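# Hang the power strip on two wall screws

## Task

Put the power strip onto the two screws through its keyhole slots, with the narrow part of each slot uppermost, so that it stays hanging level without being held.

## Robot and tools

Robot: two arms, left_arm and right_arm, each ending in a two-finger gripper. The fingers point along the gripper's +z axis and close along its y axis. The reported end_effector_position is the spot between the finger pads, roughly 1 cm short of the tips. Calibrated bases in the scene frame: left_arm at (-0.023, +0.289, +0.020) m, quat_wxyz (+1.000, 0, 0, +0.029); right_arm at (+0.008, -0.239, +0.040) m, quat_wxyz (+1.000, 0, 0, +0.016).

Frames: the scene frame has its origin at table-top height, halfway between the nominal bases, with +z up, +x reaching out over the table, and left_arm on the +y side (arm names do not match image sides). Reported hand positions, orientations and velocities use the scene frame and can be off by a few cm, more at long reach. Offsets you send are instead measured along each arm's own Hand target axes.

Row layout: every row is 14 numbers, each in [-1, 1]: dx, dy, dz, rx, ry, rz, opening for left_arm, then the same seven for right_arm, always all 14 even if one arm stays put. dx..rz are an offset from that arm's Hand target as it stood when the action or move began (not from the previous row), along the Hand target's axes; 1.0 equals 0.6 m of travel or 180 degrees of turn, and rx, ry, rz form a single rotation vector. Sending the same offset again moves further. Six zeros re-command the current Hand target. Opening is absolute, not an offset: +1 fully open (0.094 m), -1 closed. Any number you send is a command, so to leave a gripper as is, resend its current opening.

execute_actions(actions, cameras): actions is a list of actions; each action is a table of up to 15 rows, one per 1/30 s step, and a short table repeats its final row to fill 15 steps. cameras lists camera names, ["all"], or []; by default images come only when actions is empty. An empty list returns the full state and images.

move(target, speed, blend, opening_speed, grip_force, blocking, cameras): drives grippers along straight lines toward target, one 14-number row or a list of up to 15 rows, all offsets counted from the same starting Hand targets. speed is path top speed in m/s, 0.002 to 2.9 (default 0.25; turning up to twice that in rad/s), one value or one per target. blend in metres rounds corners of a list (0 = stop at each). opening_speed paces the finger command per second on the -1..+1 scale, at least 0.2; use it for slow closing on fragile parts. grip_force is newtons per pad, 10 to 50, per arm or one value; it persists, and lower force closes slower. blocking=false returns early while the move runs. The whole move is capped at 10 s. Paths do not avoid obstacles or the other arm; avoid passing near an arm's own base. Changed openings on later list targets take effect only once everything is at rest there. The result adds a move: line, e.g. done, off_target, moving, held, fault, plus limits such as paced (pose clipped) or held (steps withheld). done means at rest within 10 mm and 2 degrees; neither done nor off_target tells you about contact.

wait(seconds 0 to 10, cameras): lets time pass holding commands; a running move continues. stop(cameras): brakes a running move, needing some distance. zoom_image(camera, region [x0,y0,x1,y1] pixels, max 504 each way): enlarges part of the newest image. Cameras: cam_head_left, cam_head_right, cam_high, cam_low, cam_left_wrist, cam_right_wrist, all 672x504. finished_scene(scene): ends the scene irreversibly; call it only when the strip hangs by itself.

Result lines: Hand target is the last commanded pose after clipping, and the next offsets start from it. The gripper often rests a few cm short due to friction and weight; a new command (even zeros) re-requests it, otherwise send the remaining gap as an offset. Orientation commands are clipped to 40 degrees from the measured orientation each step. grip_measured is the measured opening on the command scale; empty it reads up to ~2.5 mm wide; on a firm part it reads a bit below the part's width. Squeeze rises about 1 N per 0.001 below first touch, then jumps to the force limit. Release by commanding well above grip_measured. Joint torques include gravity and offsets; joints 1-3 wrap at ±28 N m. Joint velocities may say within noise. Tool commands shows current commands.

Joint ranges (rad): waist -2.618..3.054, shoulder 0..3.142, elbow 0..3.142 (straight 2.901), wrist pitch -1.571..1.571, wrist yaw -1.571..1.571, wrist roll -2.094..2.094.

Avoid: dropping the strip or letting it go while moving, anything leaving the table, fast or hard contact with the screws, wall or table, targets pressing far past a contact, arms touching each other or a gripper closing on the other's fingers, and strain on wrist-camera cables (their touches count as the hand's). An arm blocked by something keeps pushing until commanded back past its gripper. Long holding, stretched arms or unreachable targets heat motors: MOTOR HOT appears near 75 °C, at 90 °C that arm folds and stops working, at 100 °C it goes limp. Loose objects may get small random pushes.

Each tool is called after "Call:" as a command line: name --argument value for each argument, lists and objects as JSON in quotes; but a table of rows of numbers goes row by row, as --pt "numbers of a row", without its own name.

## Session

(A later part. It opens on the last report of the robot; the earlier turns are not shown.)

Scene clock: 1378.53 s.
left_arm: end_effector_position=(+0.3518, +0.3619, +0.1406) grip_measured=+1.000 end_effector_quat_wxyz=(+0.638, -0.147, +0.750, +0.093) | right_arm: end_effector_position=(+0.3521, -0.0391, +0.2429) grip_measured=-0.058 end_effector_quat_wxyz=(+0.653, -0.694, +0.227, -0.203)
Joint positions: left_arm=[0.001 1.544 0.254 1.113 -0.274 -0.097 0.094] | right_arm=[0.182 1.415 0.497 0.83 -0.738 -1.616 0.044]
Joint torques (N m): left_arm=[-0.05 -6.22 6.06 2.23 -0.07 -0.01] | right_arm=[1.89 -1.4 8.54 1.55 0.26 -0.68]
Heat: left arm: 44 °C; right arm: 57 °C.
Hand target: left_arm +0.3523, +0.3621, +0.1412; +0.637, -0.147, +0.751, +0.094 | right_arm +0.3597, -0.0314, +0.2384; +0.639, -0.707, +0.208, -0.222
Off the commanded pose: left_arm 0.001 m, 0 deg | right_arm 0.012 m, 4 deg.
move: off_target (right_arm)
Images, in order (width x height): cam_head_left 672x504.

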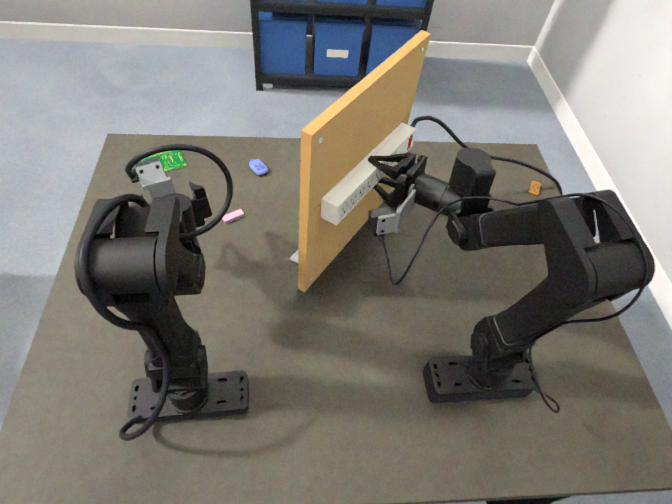

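Call:
move --target '[0,0,0,0,0,0,1,0,0.006,0,0,0,-0.010,-0.15]' --speed 0.05 --cameras '["cam_head_left"]'

Call:
zoom_image --camera "cam_head_left" --region '[310, 150, 380, 220]'

Call:
zoom_image --camera "cam_head_left" --region '[360, 90, 430, 160]'

Scene clock: 1383.73 s.
left_arm: end_effector_position=(+0.3518, +0.3619, +0.1406) grip_measured=+1.000 end_effector_quat_wxyz=(+0.638, -0.147, +0.750, +0.093) | right_arm: end_effector_position=(+0.3524, -0.0392, +0.2409) grip_measured=-0.058 end_effector_quat_wxyz=(+0.650, -0.698, +0.216, -0.210)
Joint positions: left_arm=[0.001 1.544 0.254 1.113 -0.274 -0.097 0.094] | right_arm=[0.179 1.424 0.497 0.836 -0.746 -1.645 0.044]
Joint torques (N m): left_arm=[-0.05 -6.22 6.06 2.23 -0.06 -0.01] | right_arm=[2.09 -1.24 7.87 1.64 0.33 -0.72]
Heat: left arm: 44 °C; right arm: 56 °C.
Hand target: left_arm +0.3523, +0.3621, +0.1412; +0.637, -0.147, +0.751, +0.094 | right_arm +0.3597, -0.0318, +0.2348; +0.635, -0.710, +0.197, -0.232
Off the commanded pose: left_arm 0.001 m, 0 deg | right_arm 0.012 m, 4 deg.
move: off_target (right_arm)
Images, in order (width x height): cam_head_left 672x504.

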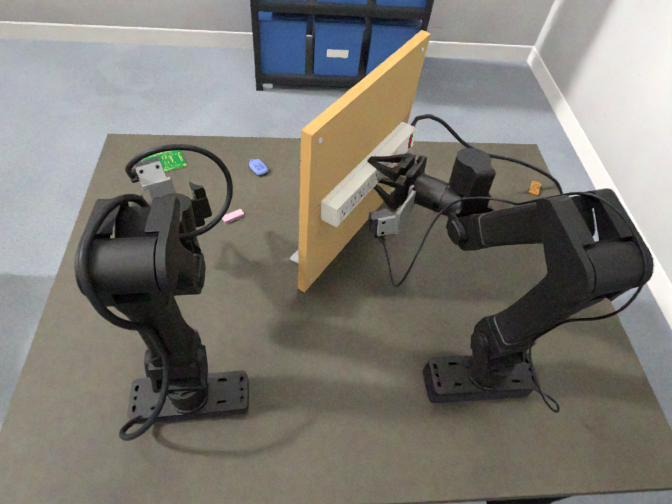

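Scaled by 7.200.

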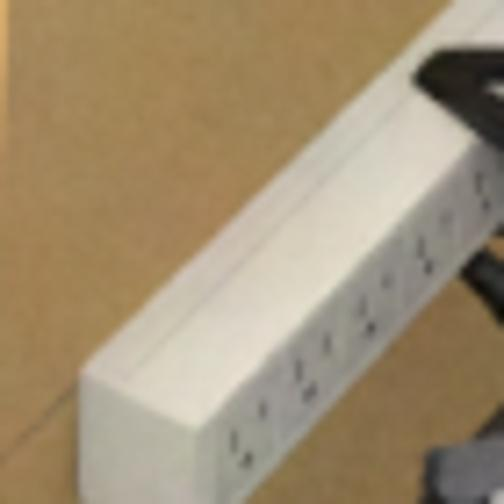

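Scaled by 7.200.

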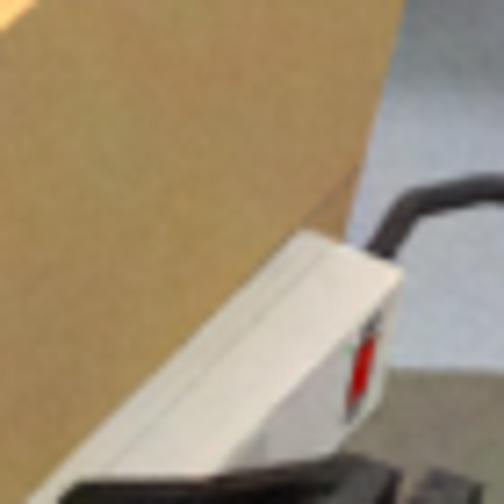

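Call:
move --target '[0,0,0,0,0,0,1,0,0.005,0,0,0,-0.008,-0.15]' --speed 0.05 --cameras '["cam_head_left"]'

Call:
zoom_image --camera "cam_head_left" --region '[310, 150, 380, 220]'

Call:
zoom_image --camera "cam_head_left" --region '[360, 90, 430, 160]'

Scene clock: 1389.90 s.
left_arm: end_effector_position=(+0.3518, +0.3619, +0.1406) grip_measured=+1.000 end_effector_quat_wxyz=(+0.638, -0.147, +0.750, +0.093) | right_arm: end_effector_position=(+0.3526, -0.0392, +0.2399) grip_measured=-0.058 end_effector_quat_wxyz=(+0.650, -0.699, +0.210, -0.212)
Joint positions: left_arm=[0.001 1.544 0.254 1.113 -0.274 -0.097 0.094] | right_arm=[0.176 1.432 0.497 0.845 -0.755 -1.657 0.044]
Joint torques (N m): left_arm=[-0.05 -6.23 6.06 2.23 -0.06 -0.01] | right_arm=[2.15 -1.22 7.39 1.68 0.4 -0.82]
Heat: left arm: 44 °C; right arm: 55 °C.
Hand target: left_arm +0.3523, +0.3621, +0.1412; +0.637, -0.147, +0.751, +0.094 | right_arm +0.3598, -0.0321, +0.2318; +0.632, -0.712, +0.188, -0.240
Off the commanded pose: left_arm 0.001 m, 0 deg | right_arm 0.013 m, 5 deg.
move: off_target (right_arm)
Images, in order (width x height): cam_head_left 672x504.

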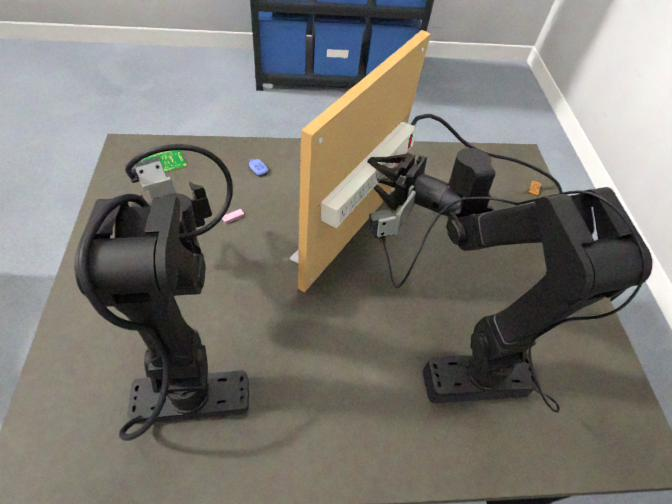

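Scaled by 7.200.

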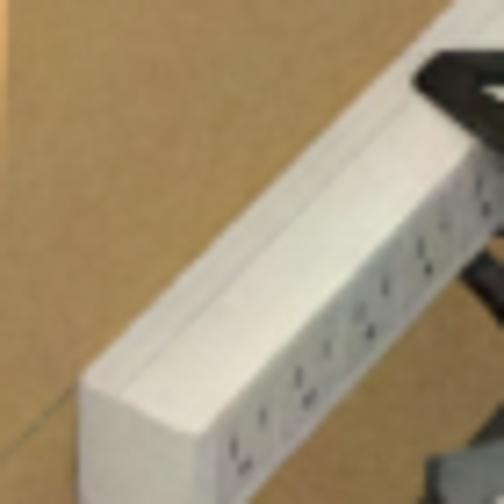

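Scaled by 7.200.

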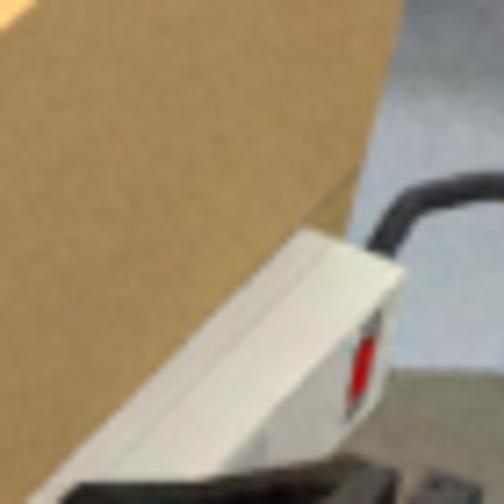

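Call:
move --target '[0,0,0,0,0,0,1,0,0.008,0,-0.01,0,-0.003,-0.15]' --speed 0.05 --cameras '["cam_head_left"]'

Call:
zoom_image --camera "cam_head_left" --region '[310, 150, 380, 220]'

Call:
zoom_image --camera "cam_head_left" --region '[360, 90, 430, 160]'

Scene clock: 1400.57 s.
left_arm: end_effector_position=(+0.3518, +0.3619, +0.1406) grip_measured=+1.000 end_effector_quat_wxyz=(+0.638, -0.147, +0.750, +0.093) | right_arm: end_effector_position=(+0.3526, -0.0393, +0.2389) grip_measured=-0.058 end_effector_quat_wxyz=(-0.647, +0.702, -0.206, +0.215)
Joint positions: left_arm=[0.001 1.544 0.254 1.113 -0.274 -0.097 0.094] | right_arm=[0.175 1.432 0.497 0.84 -0.755 -1.672 0.044]
Joint torques (N m): left_arm=[-0.03 -6.22 6.06 2.24 -0.07 -0.01] | right_arm=[2.1 -1.72 7.75 1.3 0.44 -0.98]
Heat: left arm: 44 °C; right arm: 55 °C.
Hand target: left_arm +0.3523, +0.3621, +0.1412; +0.637, -0.147, +0.751, +0.094 | right_arm +0.3600, -0.0328, +0.2271; -0.620, +0.723, -0.188, +0.240
Off the commanded pose: left_arm 0.001 m, 0 deg | right_arm 0.015 m, 5 deg.
move: off_target (right_arm)
Images, in order (width x height): cam_head_left 672x504.

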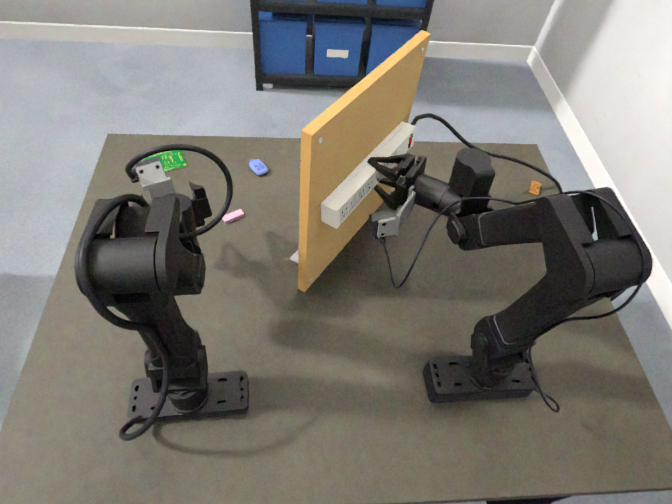

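Scaled by 7.200.

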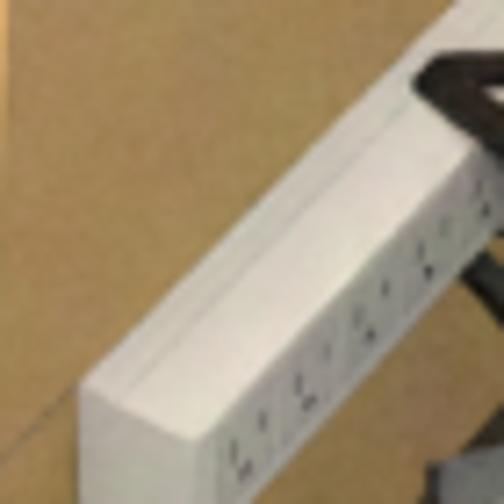

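Scaled by 7.200.

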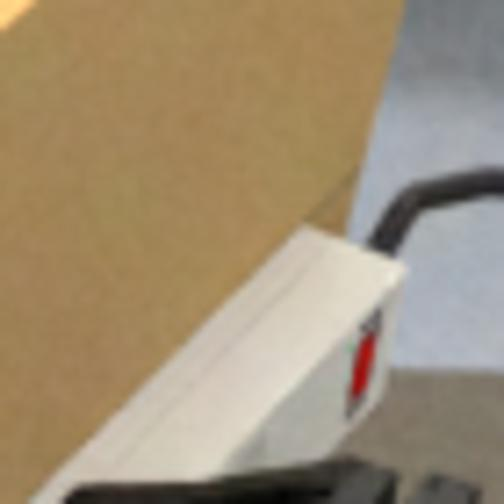

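Call:
move --target '[0,0,0,0,0,0,1,0,-0.004,-0.035,0.01,0,0.003,-0.15]' --speed 0.05 --cameras '["cam_head_left"]'

Call:
zoom_image --camera "cam_head_left" --region '[310, 150, 380, 220]'

Call:
zoom_image --camera "cam_head_left" --region '[360, 90, 430, 160]'

Scene clock: 1406.53 s.
left_arm: end_effector_position=(+0.3518, +0.3619, +0.1406) grip_measured=+1.000 end_effector_quat_wxyz=(+0.638, -0.147, +0.750, +0.093) | right_arm: end_effector_position=(+0.3522, -0.0416, +0.2389) grip_measured=-0.058 end_effector_quat_wxyz=(+0.648, -0.700, +0.206, -0.217)
Joint positions: left_arm=[0.001 1.544 0.254 1.113 -0.274 -0.097 0.094] | right_arm=[0.168 1.431 0.49 0.852 -0.76 -1.671 0.044]
Joint torques (N m): left_arm=[-0.03 -6.22 6.06 2.23 -0.07 -0.01] | right_arm=[-1.59 -6.04 3.95 1.53 -0.15 -0.74]
Heat: left arm: 44 °C; right arm: 54 °C.
Hand target: left_arm +0.3523, +0.3621, +0.1412; +0.637, -0.147, +0.751, +0.094 | right_arm +0.3477, -0.0493, +0.2319; +0.632, -0.712, +0.188, -0.240
Off the commanded pose: left_arm 0.001 m, 0 deg | right_arm 0.011 m, 4 deg.
move: off_target (right_arm)
Images, in order (width x height): cam_head_left 672x504.

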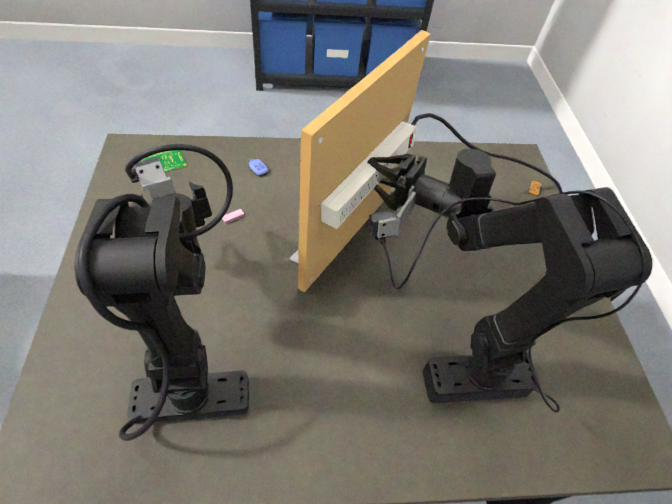

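Scaled by 7.200.

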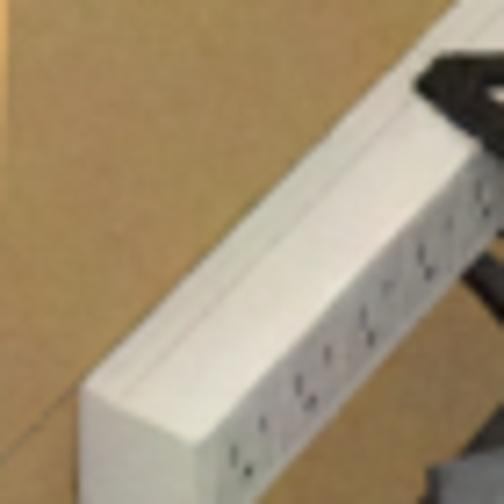

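Scaled by 7.200.

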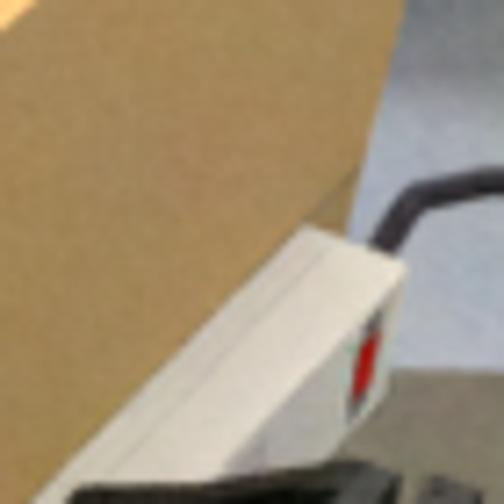

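Call:
move --target '[0,0,0,0,0,0,1,0,-0.027,0.012,0.013,0,0.014,-0.15]' --speed 0.04 --cameras '["cam_head_left"]'

Call:
zoom_image --camera "cam_head_left" --region '[310, 150, 380, 220]'

Call:
zoom_image --camera "cam_head_left" --region '[360, 90, 430, 160]'

Scene clock: 1419.57 s.
left_arm: end_effector_position=(+0.3518, +0.3619, +0.1406) grip_measured=+1.000 end_effector_quat_wxyz=(+0.638, -0.147, +0.750, +0.093) | right_arm: end_effector_position=(+0.3525, -0.0414, +0.2392) grip_measured=-0.058 end_effector_quat_wxyz=(+0.650, -0.698, +0.210, -0.215)
Joint positions: left_arm=[0.001 1.544 0.254 1.113 -0.274 -0.097 0.094] | right_arm=[0.17 1.431 0.49 0.853 -0.756 -1.658 0.044]
Joint torques (N m): left_arm=[-0.03 -6.23 6.06 2.23 -0.07 0] | right_arm=[0.27 -5.97 5.9 1.76 0.02 -0.14]
Heat: left arm: 44 °C; right arm: 53 °C.
Hand target: left_arm +0.3523, +0.3621, +0.1412; +0.637, -0.147, +0.751, +0.094 | right_arm +0.3513, -0.0414, +0.2473; +0.652, -0.695, +0.199, -0.230
Off the commanded pose: left_arm 0.001 m, 0 deg | right_arm 0.008 m, 2 deg.
move: done
Images, in order (width x height): cam_head_left 672x504.

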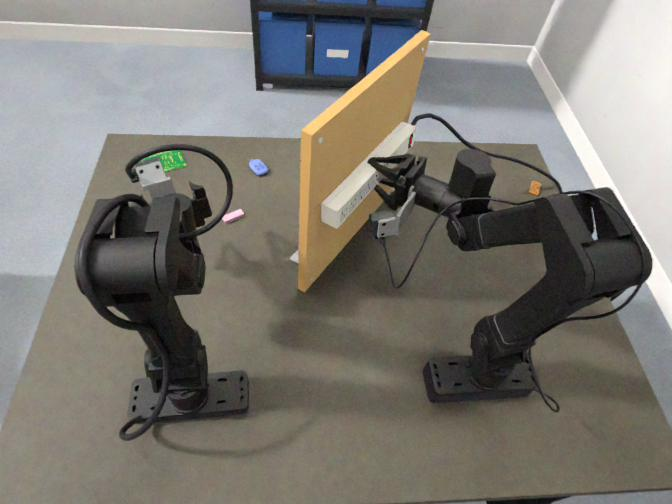

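Scaled by 7.200.

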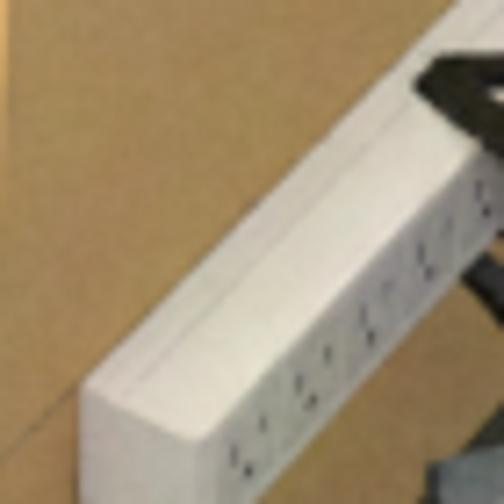

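Scaled by 7.200.

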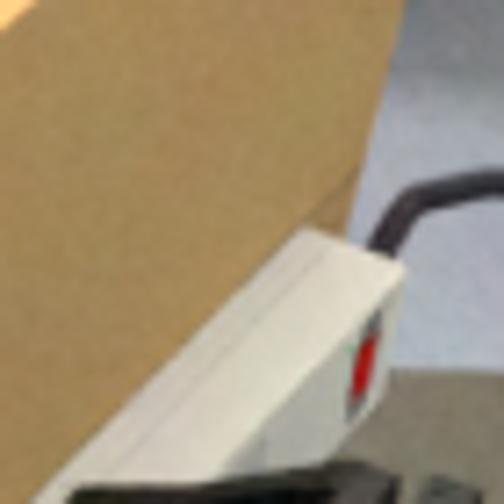

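Call:
move --target '[0,0,0,0,0,0,1,0,-0.022,0.002,0.01,0,0.002,-0.15]' --speed 0.04 --cameras '["cam_head_left"]'

Call:
zoom_image --camera "cam_head_left" --region '[310, 150, 380, 220]'

Call:
zoom_image --camera "cam_head_left" --region '[360, 90, 430, 160]'

Scene clock: 1424.30 s.
left_arm: end_effector_position=(+0.3518, +0.3619, +0.1406) grip_measured=+1.000 end_effector_quat_wxyz=(+0.638, -0.147, +0.750, +0.093) | right_arm: end_effector_position=(+0.3523, -0.0407, +0.2399) grip_measured=-0.058 end_effector_quat_wxyz=(+0.651, -0.697, +0.213, -0.212)
Joint positions: left_arm=[0.001 1.544 0.254 1.113 -0.274 -0.097 0.094] | right_arm=[0.172 1.431 0.49 0.857 -0.754 -1.646 0.044]
Joint torques (N m): left_arm=[-0.05 -6.23 6.08 2.23 -0.06 -0.01] | right_arm=[0.5 -7.12 6.76 1.89 0.03 0.07]
Heat: left arm: 44 °C; right arm: 53 °C.
Hand target: left_arm +0.3523, +0.3621, +0.1412; +0.637, -0.147, +0.751, +0.094 | right_arm +0.3516, -0.0394, +0.2604; +0.663, -0.684, +0.197, -0.231
Off the commanded pose: left_arm 0.001 m, 0 deg | right_arm 0.021 m, 3 deg.
move: off_target (right_arm)
Images, in order (width x height): cam_head_left 672x504.

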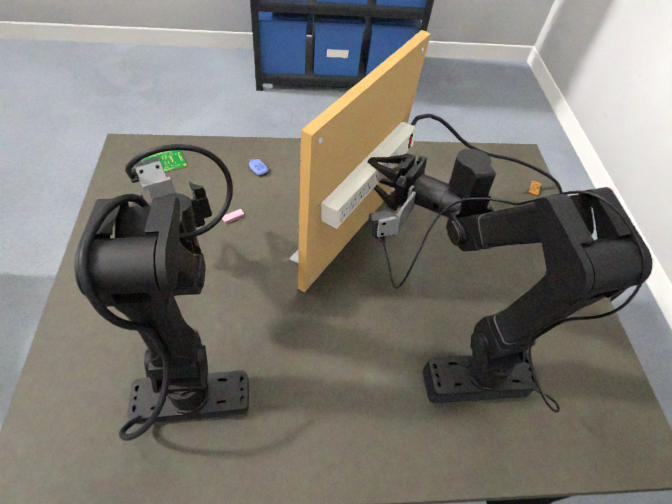

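Scaled by 7.200.

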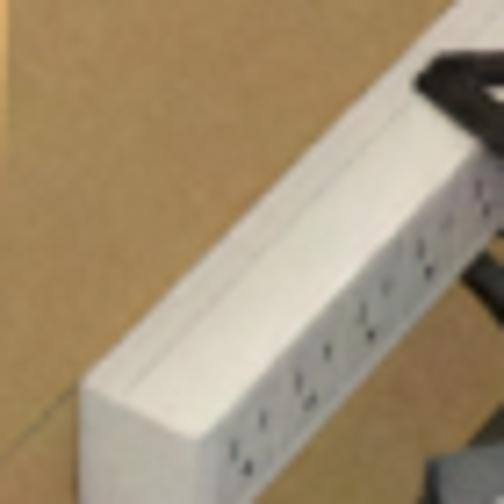

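Scaled by 7.200.

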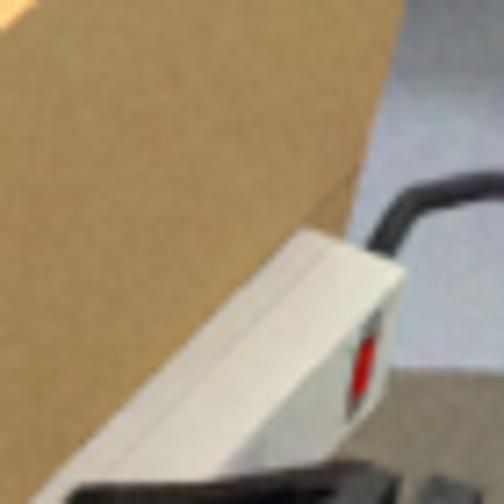

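Call:
move --target '[0,0,0,0,0,0,1,0,0,0,0,0,0,0.06]' --speed 0.04 --opening_speed 0.2 --cameras '["cam_head_left", "cam_right_wrist"]'

Call:
zoom_image --camera "cam_head_left" --region '[310, 150, 380, 220]'

Call:
zoom_image --camera "cam_head_left" --region '[360, 90, 430, 160]'

Scene clock: 1430.23 s.
left_arm: end_effector_position=(+0.3518, +0.3619, +0.1406) grip_measured=+1.000 end_effector_quat_wxyz=(+0.638, -0.147, +0.750, +0.093) | right_arm: end_effector_position=(+0.3525, -0.0403, +0.2420) grip_measured=+0.058 end_effector_quat_wxyz=(+0.653, -0.695, +0.211, -0.214)
Joint positions: left_arm=[0.001 1.544 0.254 1.113 -0.274 -0.097 0.094] | right_arm=[0.174 1.431 0.49 0.867 -0.752 -1.643 0.05]
Joint torques (N m): left_arm=[-0.05 -6.23 6.06 2.23 -0.07 -0.01] | right_arm=[0.4 -7.05 6.87 1.81 0.01 0.06]
Heat: left arm: 44 °C; right arm: 54 °C.
Hand target: left_arm +0.3523, +0.3621, +0.1412; +0.637, -0.147, +0.751, +0.094 | right_arm +0.3516, -0.0394, +0.2604; +0.663, -0.684, +0.197, -0.231
Off the commanded pose: left_arm 0.001 m, 0 deg | right_arm 0.018 m, 3 deg.
move: off_target (right_arm)
Images, in order (width x height): cam_head_left 672x504, cam_right_wrist 672x504.

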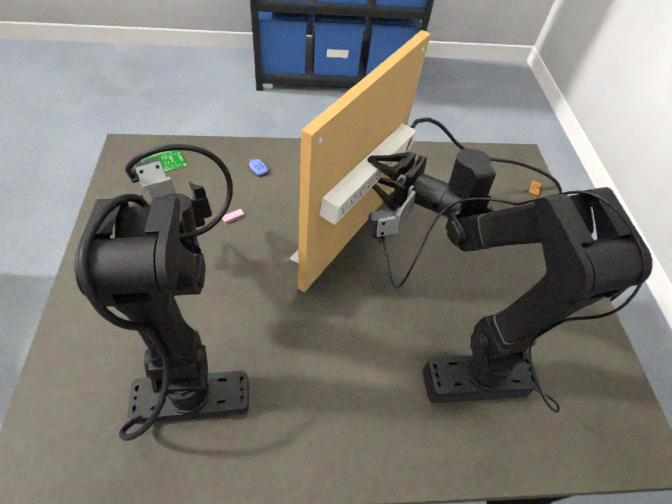

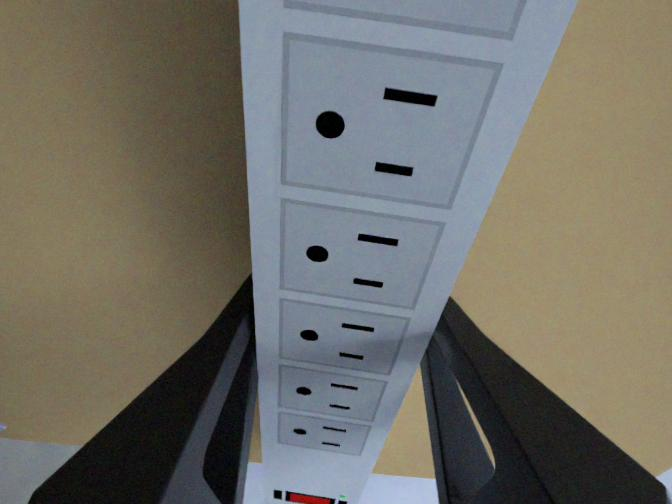

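Scaled by 7.200.

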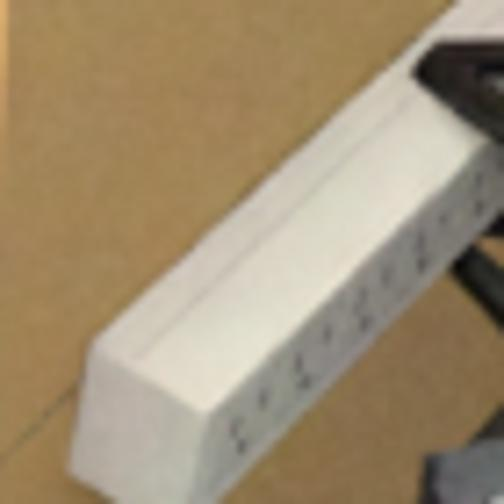

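Scaled by 7.200.

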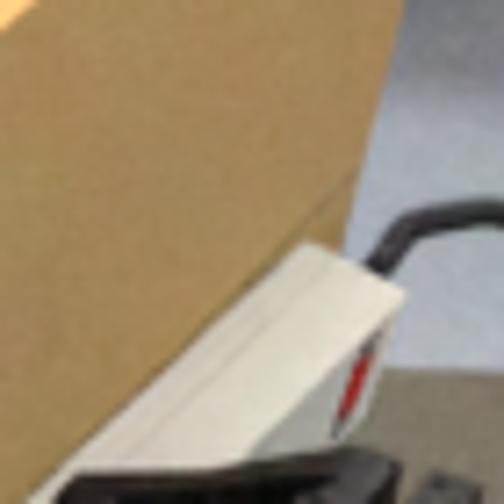

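Call:
move --target '[0,0,0,0,0,0,1,0,0,0,0,0,0,0.3]' --speed 0.04 --opening_speed 0.2 --cameras '["cam_head_left", "cam_right_wrist", "cam_high", "cam_low"]'

Call:
zoom_image --camera "cam_head_left" --region '[310, 150, 380, 220]'

Call:
zoom_image --camera "cam_head_left" --region '[310, 110, 440, 240]'

Scene clock: 1451.73 s.
left_arm: end_effector_position=(+0.3518, +0.3619, +0.1406) grip_measured=+1.000 end_effector_quat_wxyz=(+0.638, -0.147, +0.750, +0.093) | right_arm: end_effector_position=(+0.3531, -0.0406, +0.2446) grip_measured=+0.298 end_effector_quat_wxyz=(+0.655, -0.692, +0.208, -0.220)
Joint positions: left_arm=[0.001 1.544 0.254 1.113 -0.274 -0.097 0.094] | right_arm=[0.174 1.431 0.49 0.881 -0.749 -1.643 0.061]
Joint torques (N m): left_arm=[-0.03 -6.22 6.06 2.23 -0.07 -0.01] | right_arm=[0.42 -6.99 6.84 1.68 -0.02 0.05]
Heat: left arm: 44 °C; right arm: 55 °C.
Hand target: left_arm +0.3523, +0.3621, +0.1412; +0.637, -0.147, +0.751, +0.094 | right_arm +0.3516, -0.0394, +0.2604; +0.663, -0.684, +0.197, -0.231
Off the commanded pose: left_arm 0.001 m, 0 deg | right_arm 0.016 m, 2 deg.
move: off_target (right_arm)
Images, in order (width x height): cam_head_left 672x504, cam_high 672x504, cam_low 672x504, cam_right_wrist 672x504.

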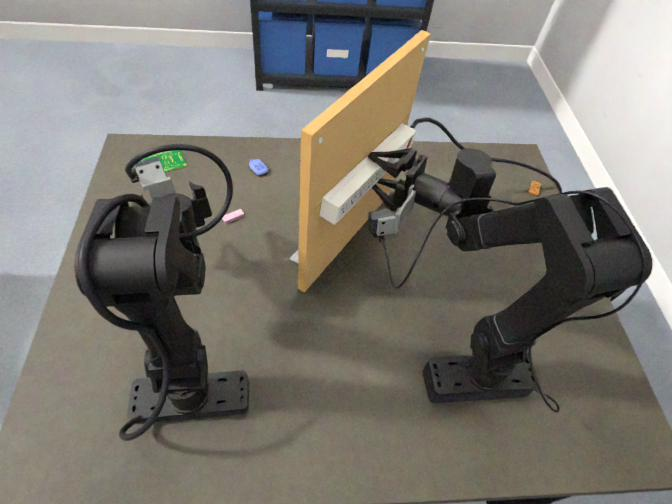

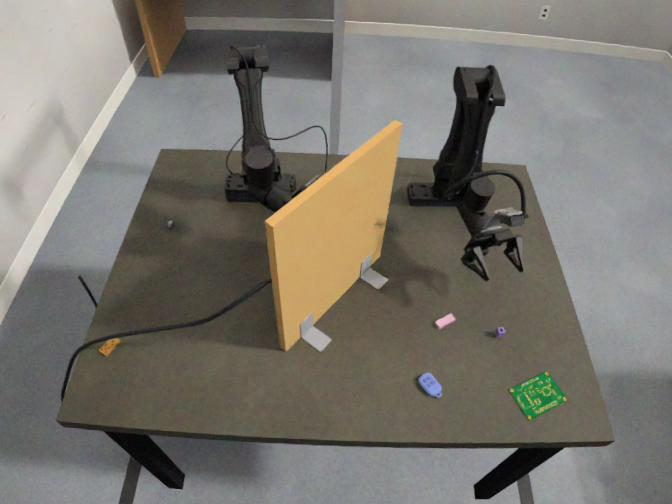

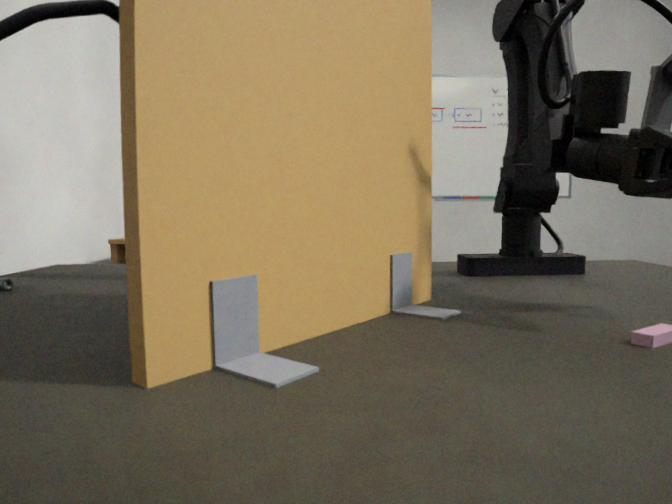

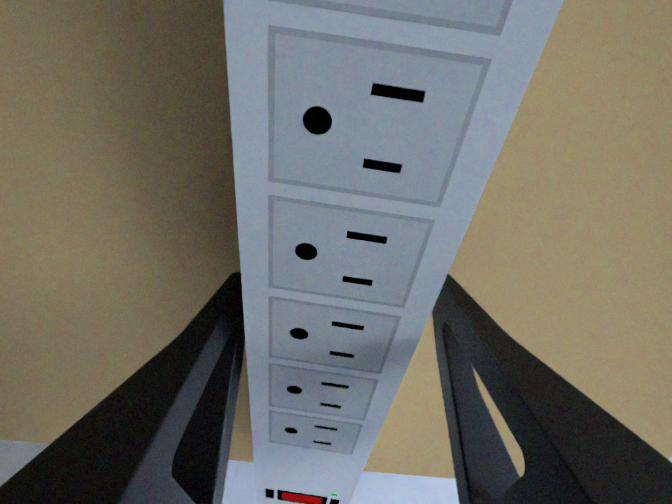

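Scaled by 7.200.

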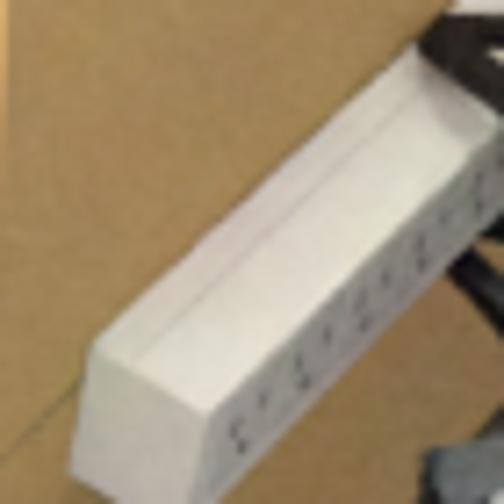

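Scaled by 3.877.

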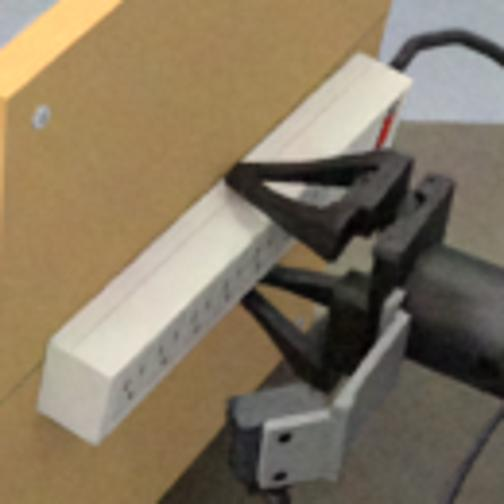

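Call:
zoom_image --camera "cam_head_left" --region '[400, 90, 590, 230]'

Call:
zoom_image --camera "cam_high" --region '[50, 230, 300, 430]'

Call:
execute_actions --actions '[]' --cameras '["cam_head_right", "cam_head_left"]'

Call:
zoom_image --camera "cam_head_right" --region '[420, 80, 672, 240]'

Scaled by 2.653.

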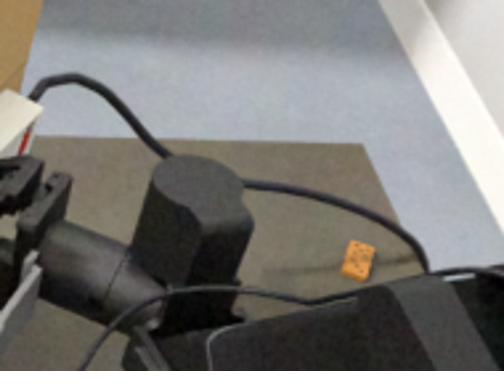

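Scaled by 2.016.

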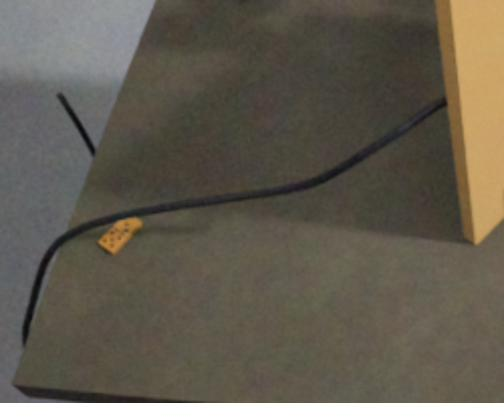

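Scene clock: 1478.73 s.
left_arm: end_effector_position=(+0.3518, +0.3619, +0.1406) grip_measured=+1.000 end_effector_quat_wxyz=(+0.638, -0.147, +0.750, +0.093) | right_arm: end_effector_position=(+0.3531, -0.0406, +0.2446) grip_measured=+0.298 end_effector_quat_wxyz=(+0.655, -0.692, +0.208, -0.220)
Joint positions: left_arm=[0.001 1.544 0.254 1.113 -0.274 -0.097 0.094] | right_arm=[0.174 1.431 0.49 0.881 -0.749 -1.643 0.061]
Joint velocities: within noise
Joint torques (N m): left_arm=[-0.03 -6.23 6.06 2.24 -0.06 -0.01] | right_arm=[0.4 -7.06 6.89 1.68 -0.01 0.08]
Heat: left arm: 44 °C; right arm: 55 °C.
Hand target: left_arm +0.3523, +0.3621, +0.1412; +0.637, -0.147, +0.751, +0.094 | right_arm +0.3516, -0.0394, +0.2604; +0.663, -0.684, +0.197, -0.231
Tool commands: left_gripper/opening=+1.0 right_gripper/opening=+0.3
Off the commanded pose: left_arm 0.001 m, 0 deg | right_arm 0.016 m, 2 deg.
Images, in order (width x height): cam_head_left 672x504, cam_head_right 672x504.

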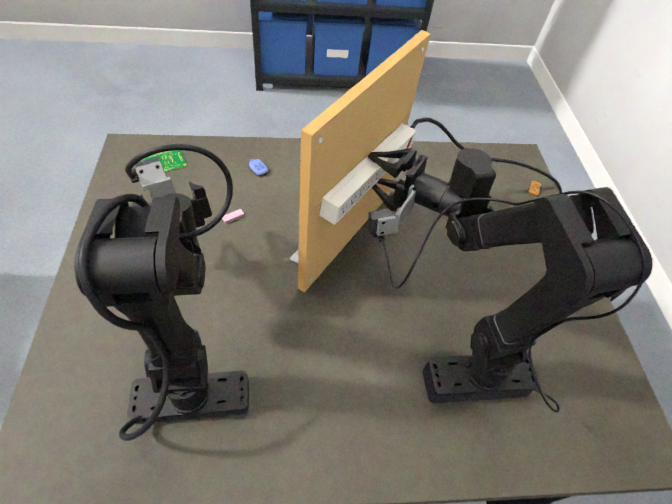

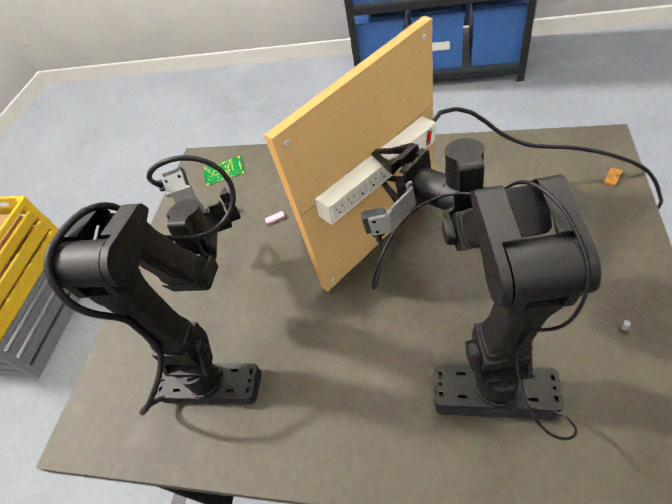

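Scaled by 2.000.

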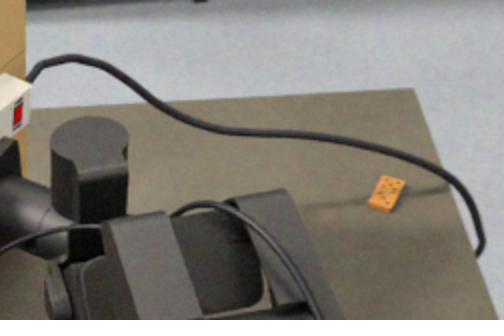

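Call:
move --target '[0,0,0,0,0,0,1,0,0,0,0,0,0,0.95]' --speed 0.04 --opening_speed 0.4 --cameras '["cam_head_left", "cam_right_wrist"]'

Call:
zoom_image --camera "cam_head_left" --region '[310, 110, 440, 240]'

Scene clock: 1560.43 s.
left_arm: end_effector_position=(+0.3518, +0.3619, +0.1406) grip_measured=+1.000 end_effector_quat_wxyz=(+0.638, -0.147, +0.750, +0.093) | right_arm: end_effector_position=(+0.3531, -0.0406, +0.2447) grip_measured=+0.948 end_effector_quat_wxyz=(+0.655, -0.692, +0.208, -0.220)
Joint positions: left_arm=[0.001 1.544 0.254 1.113 -0.274 -0.097 0.094] | right_arm=[0.174 1.431 0.49 0.881 -0.749 -1.643 0.092]
Joint torques (N m): left_arm=[-0.03 -6.22 6.06 2.24 -0.07 -0.01] | right_arm=[0.4 -7.02 6.84 1.69 -0.02 0.06]
Heat: left arm: 44 °C; right arm: 55 °C.
Hand target: left_arm +0.3523, +0.3621, +0.1412; +0.637, -0.147, +0.751, +0.094 | right_arm +0.3516, -0.0394, +0.2605; +0.663, -0.684, +0.197, -0.231
Off the commanded pose: left_arm 0.001 m, 0 deg | right_arm 0.016 m, 2 deg.
move: off_target (right_arm)
Images, in order (width x height): cam_head_left 672x504, cam_right_wrist 672x504.

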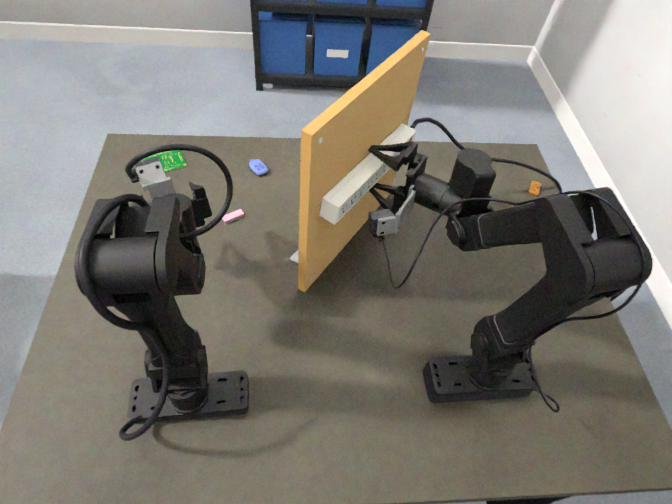

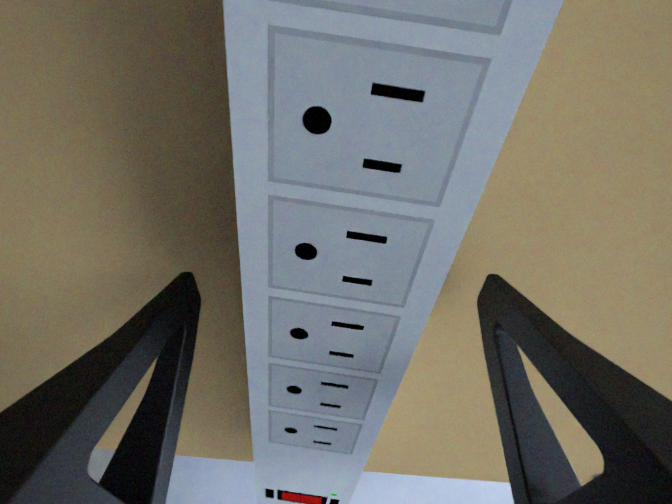

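Scaled by 3.877.

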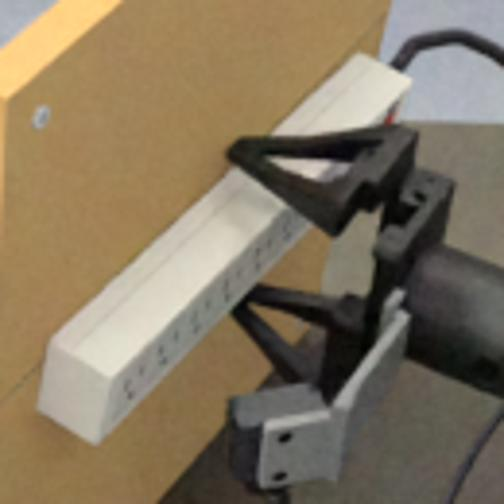

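Call:
move --target '[0,0,0,0,0,0,1,0,0.002,-0.06,0,0,0,0.95]' --speed 0.06 --cameras '["cam_head_left", "cam_right_wrist"]'

Call:
zoom_image --camera "cam_head_left" --region '[310, 110, 440, 240]'

Scene clock: 1565.03 s.
left_arm: end_effector_position=(+0.3518, +0.3619, +0.1406) grip_measured=+1.000 end_effector_quat_wxyz=(+0.638, -0.147, +0.750, +0.093) | right_arm: end_effector_position=(+0.3362, -0.0670, +0.2614) grip_measured=+0.948 end_effector_quat_wxyz=(+0.664, -0.683, +0.193, -0.236)
Joint positions: left_arm=[0.001 1.544 0.254 1.113 -0.274 -0.097 0.094] | right_arm=[0.075 1.309 0.432 0.866 -0.847 -1.644 0.092]
Joint torques (N m): left_arm=[-0.02 -6.22 6.06 2.24 -0.06 -0.01] | right_arm=[-0.57 -5.46 5.03 1.4 -0.12 0.05]
Heat: left arm: 44 °C; right arm: 55 °C.
Hand target: left_arm +0.3523, +0.3621, +0.1412; +0.637, -0.147, +0.751, +0.094 | right_arm +0.3310, -0.0689, +0.2597; +0.663, -0.684, +0.197, -0.231
Off the commanded pose: left_arm 0.001 m, 0 deg | right_arm 0.006 m, 1 deg.
move: done
Images, in order (width x height): cam_head_left 672x504, cam_right_wrist 672x504.

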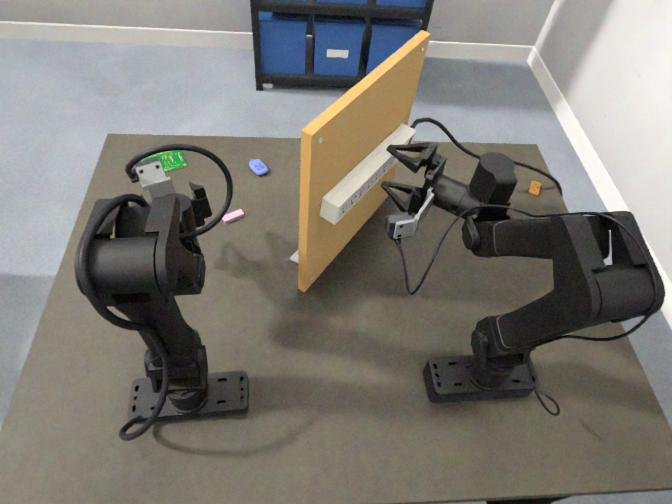

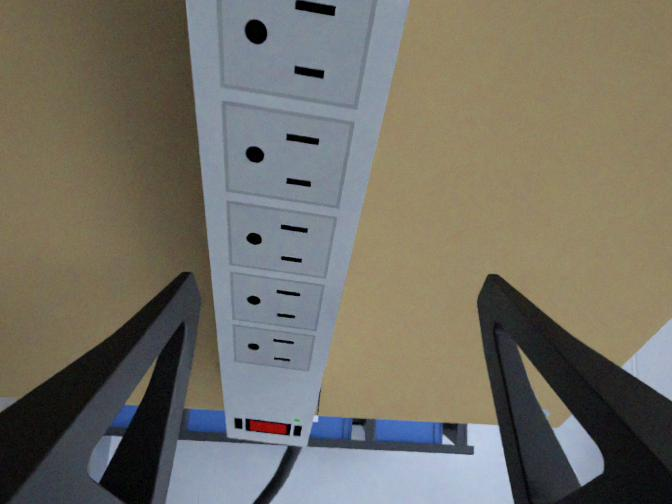

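Scaled by 3.877.

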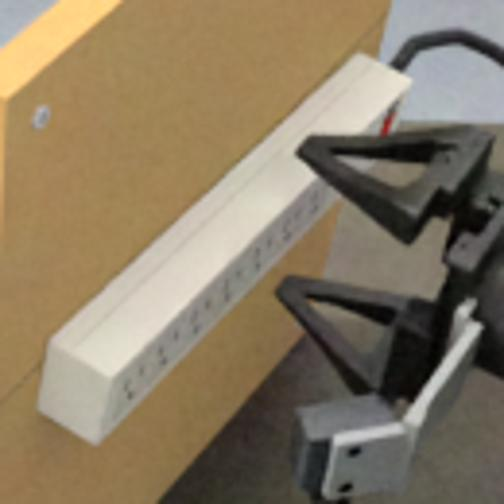

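Call:
move --target '[0,0,0,0,0,0,1,0,0.02,-0.1,0,0,0,0.95]' --speed 0.12 --cameras '["cam_head_left", "cam_head_right", "cam_right_wrist"]'

Call:
zoom_image --camera "cam_head_left" --region '[310, 110, 440, 240]'

Call:
zoom_image --camera "cam_head_right" --region '[300, 90, 450, 240]'

Scene clock: 1570.23 s.
left_arm: end_effector_position=(+0.3518, +0.3619, +0.1406) grip_measured=+1.000 end_effector_quat_wxyz=(+0.638, -0.147, +0.750, +0.093) | right_arm: end_effector_position=(+0.3014, -0.1178, +0.2519) grip_measured=+0.948 end_effector_quat_wxyz=(+0.664, -0.683, +0.191, -0.238)
Joint positions: left_arm=[0.001 1.544 0.254 1.113 -0.274 -0.097 0.094] | right_arm=[-0.173 1.162 0.301 0.849 -1.095 -1.654 0.092]
Joint torques (N m): left_arm=[-0.03 -6.22 6.06 2.24 -0.06 -0.01] | right_arm=[-0.57 -3.85 5.01 1.32 -0.13 0.04]
Heat: left arm: 44 °C; right arm: 54 °C.
Hand target: left_arm +0.3523, +0.3621, +0.1412; +0.637, -0.147, +0.751, +0.094 | right_arm +0.2967, -0.1184, +0.2484; +0.663, -0.684, +0.197, -0.231
Off the commanded pose: left_arm 0.001 m, 0 deg | right_arm 0.006 m, 1 deg.
move: done
Images, in order (width x height): cam_head_left 672x504, cam_head_right 672x504, cam_right_wrist 672x504.

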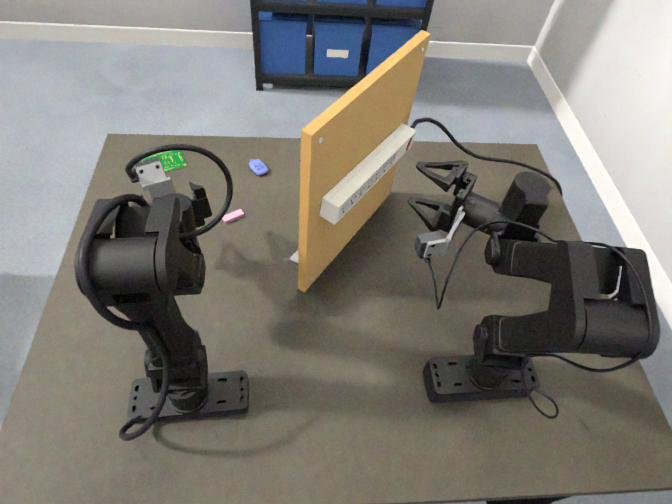

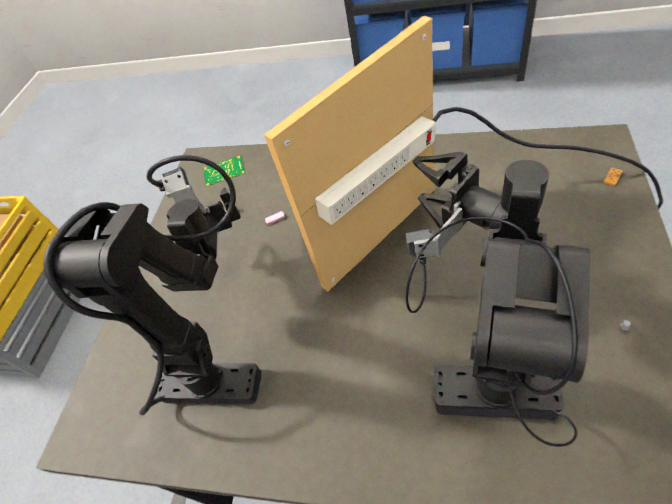

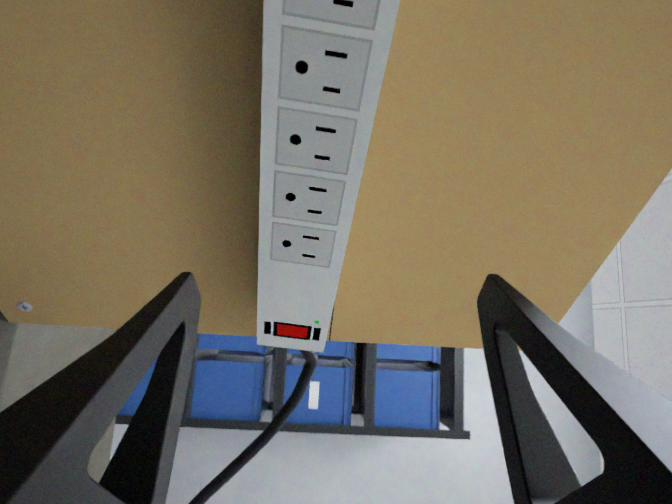

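Scaled by 3.877.

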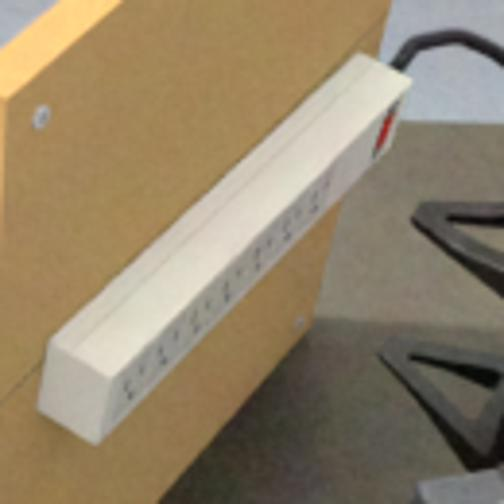

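Scaled by 3.360.

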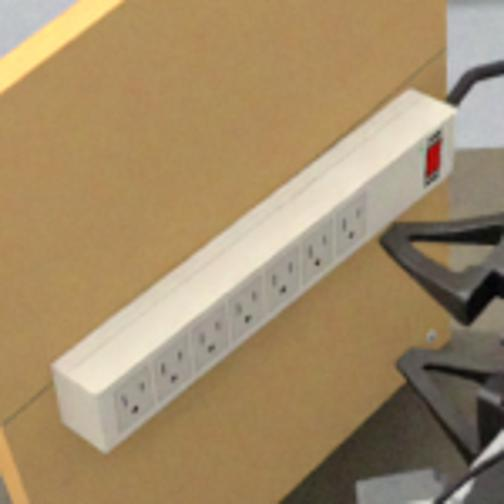

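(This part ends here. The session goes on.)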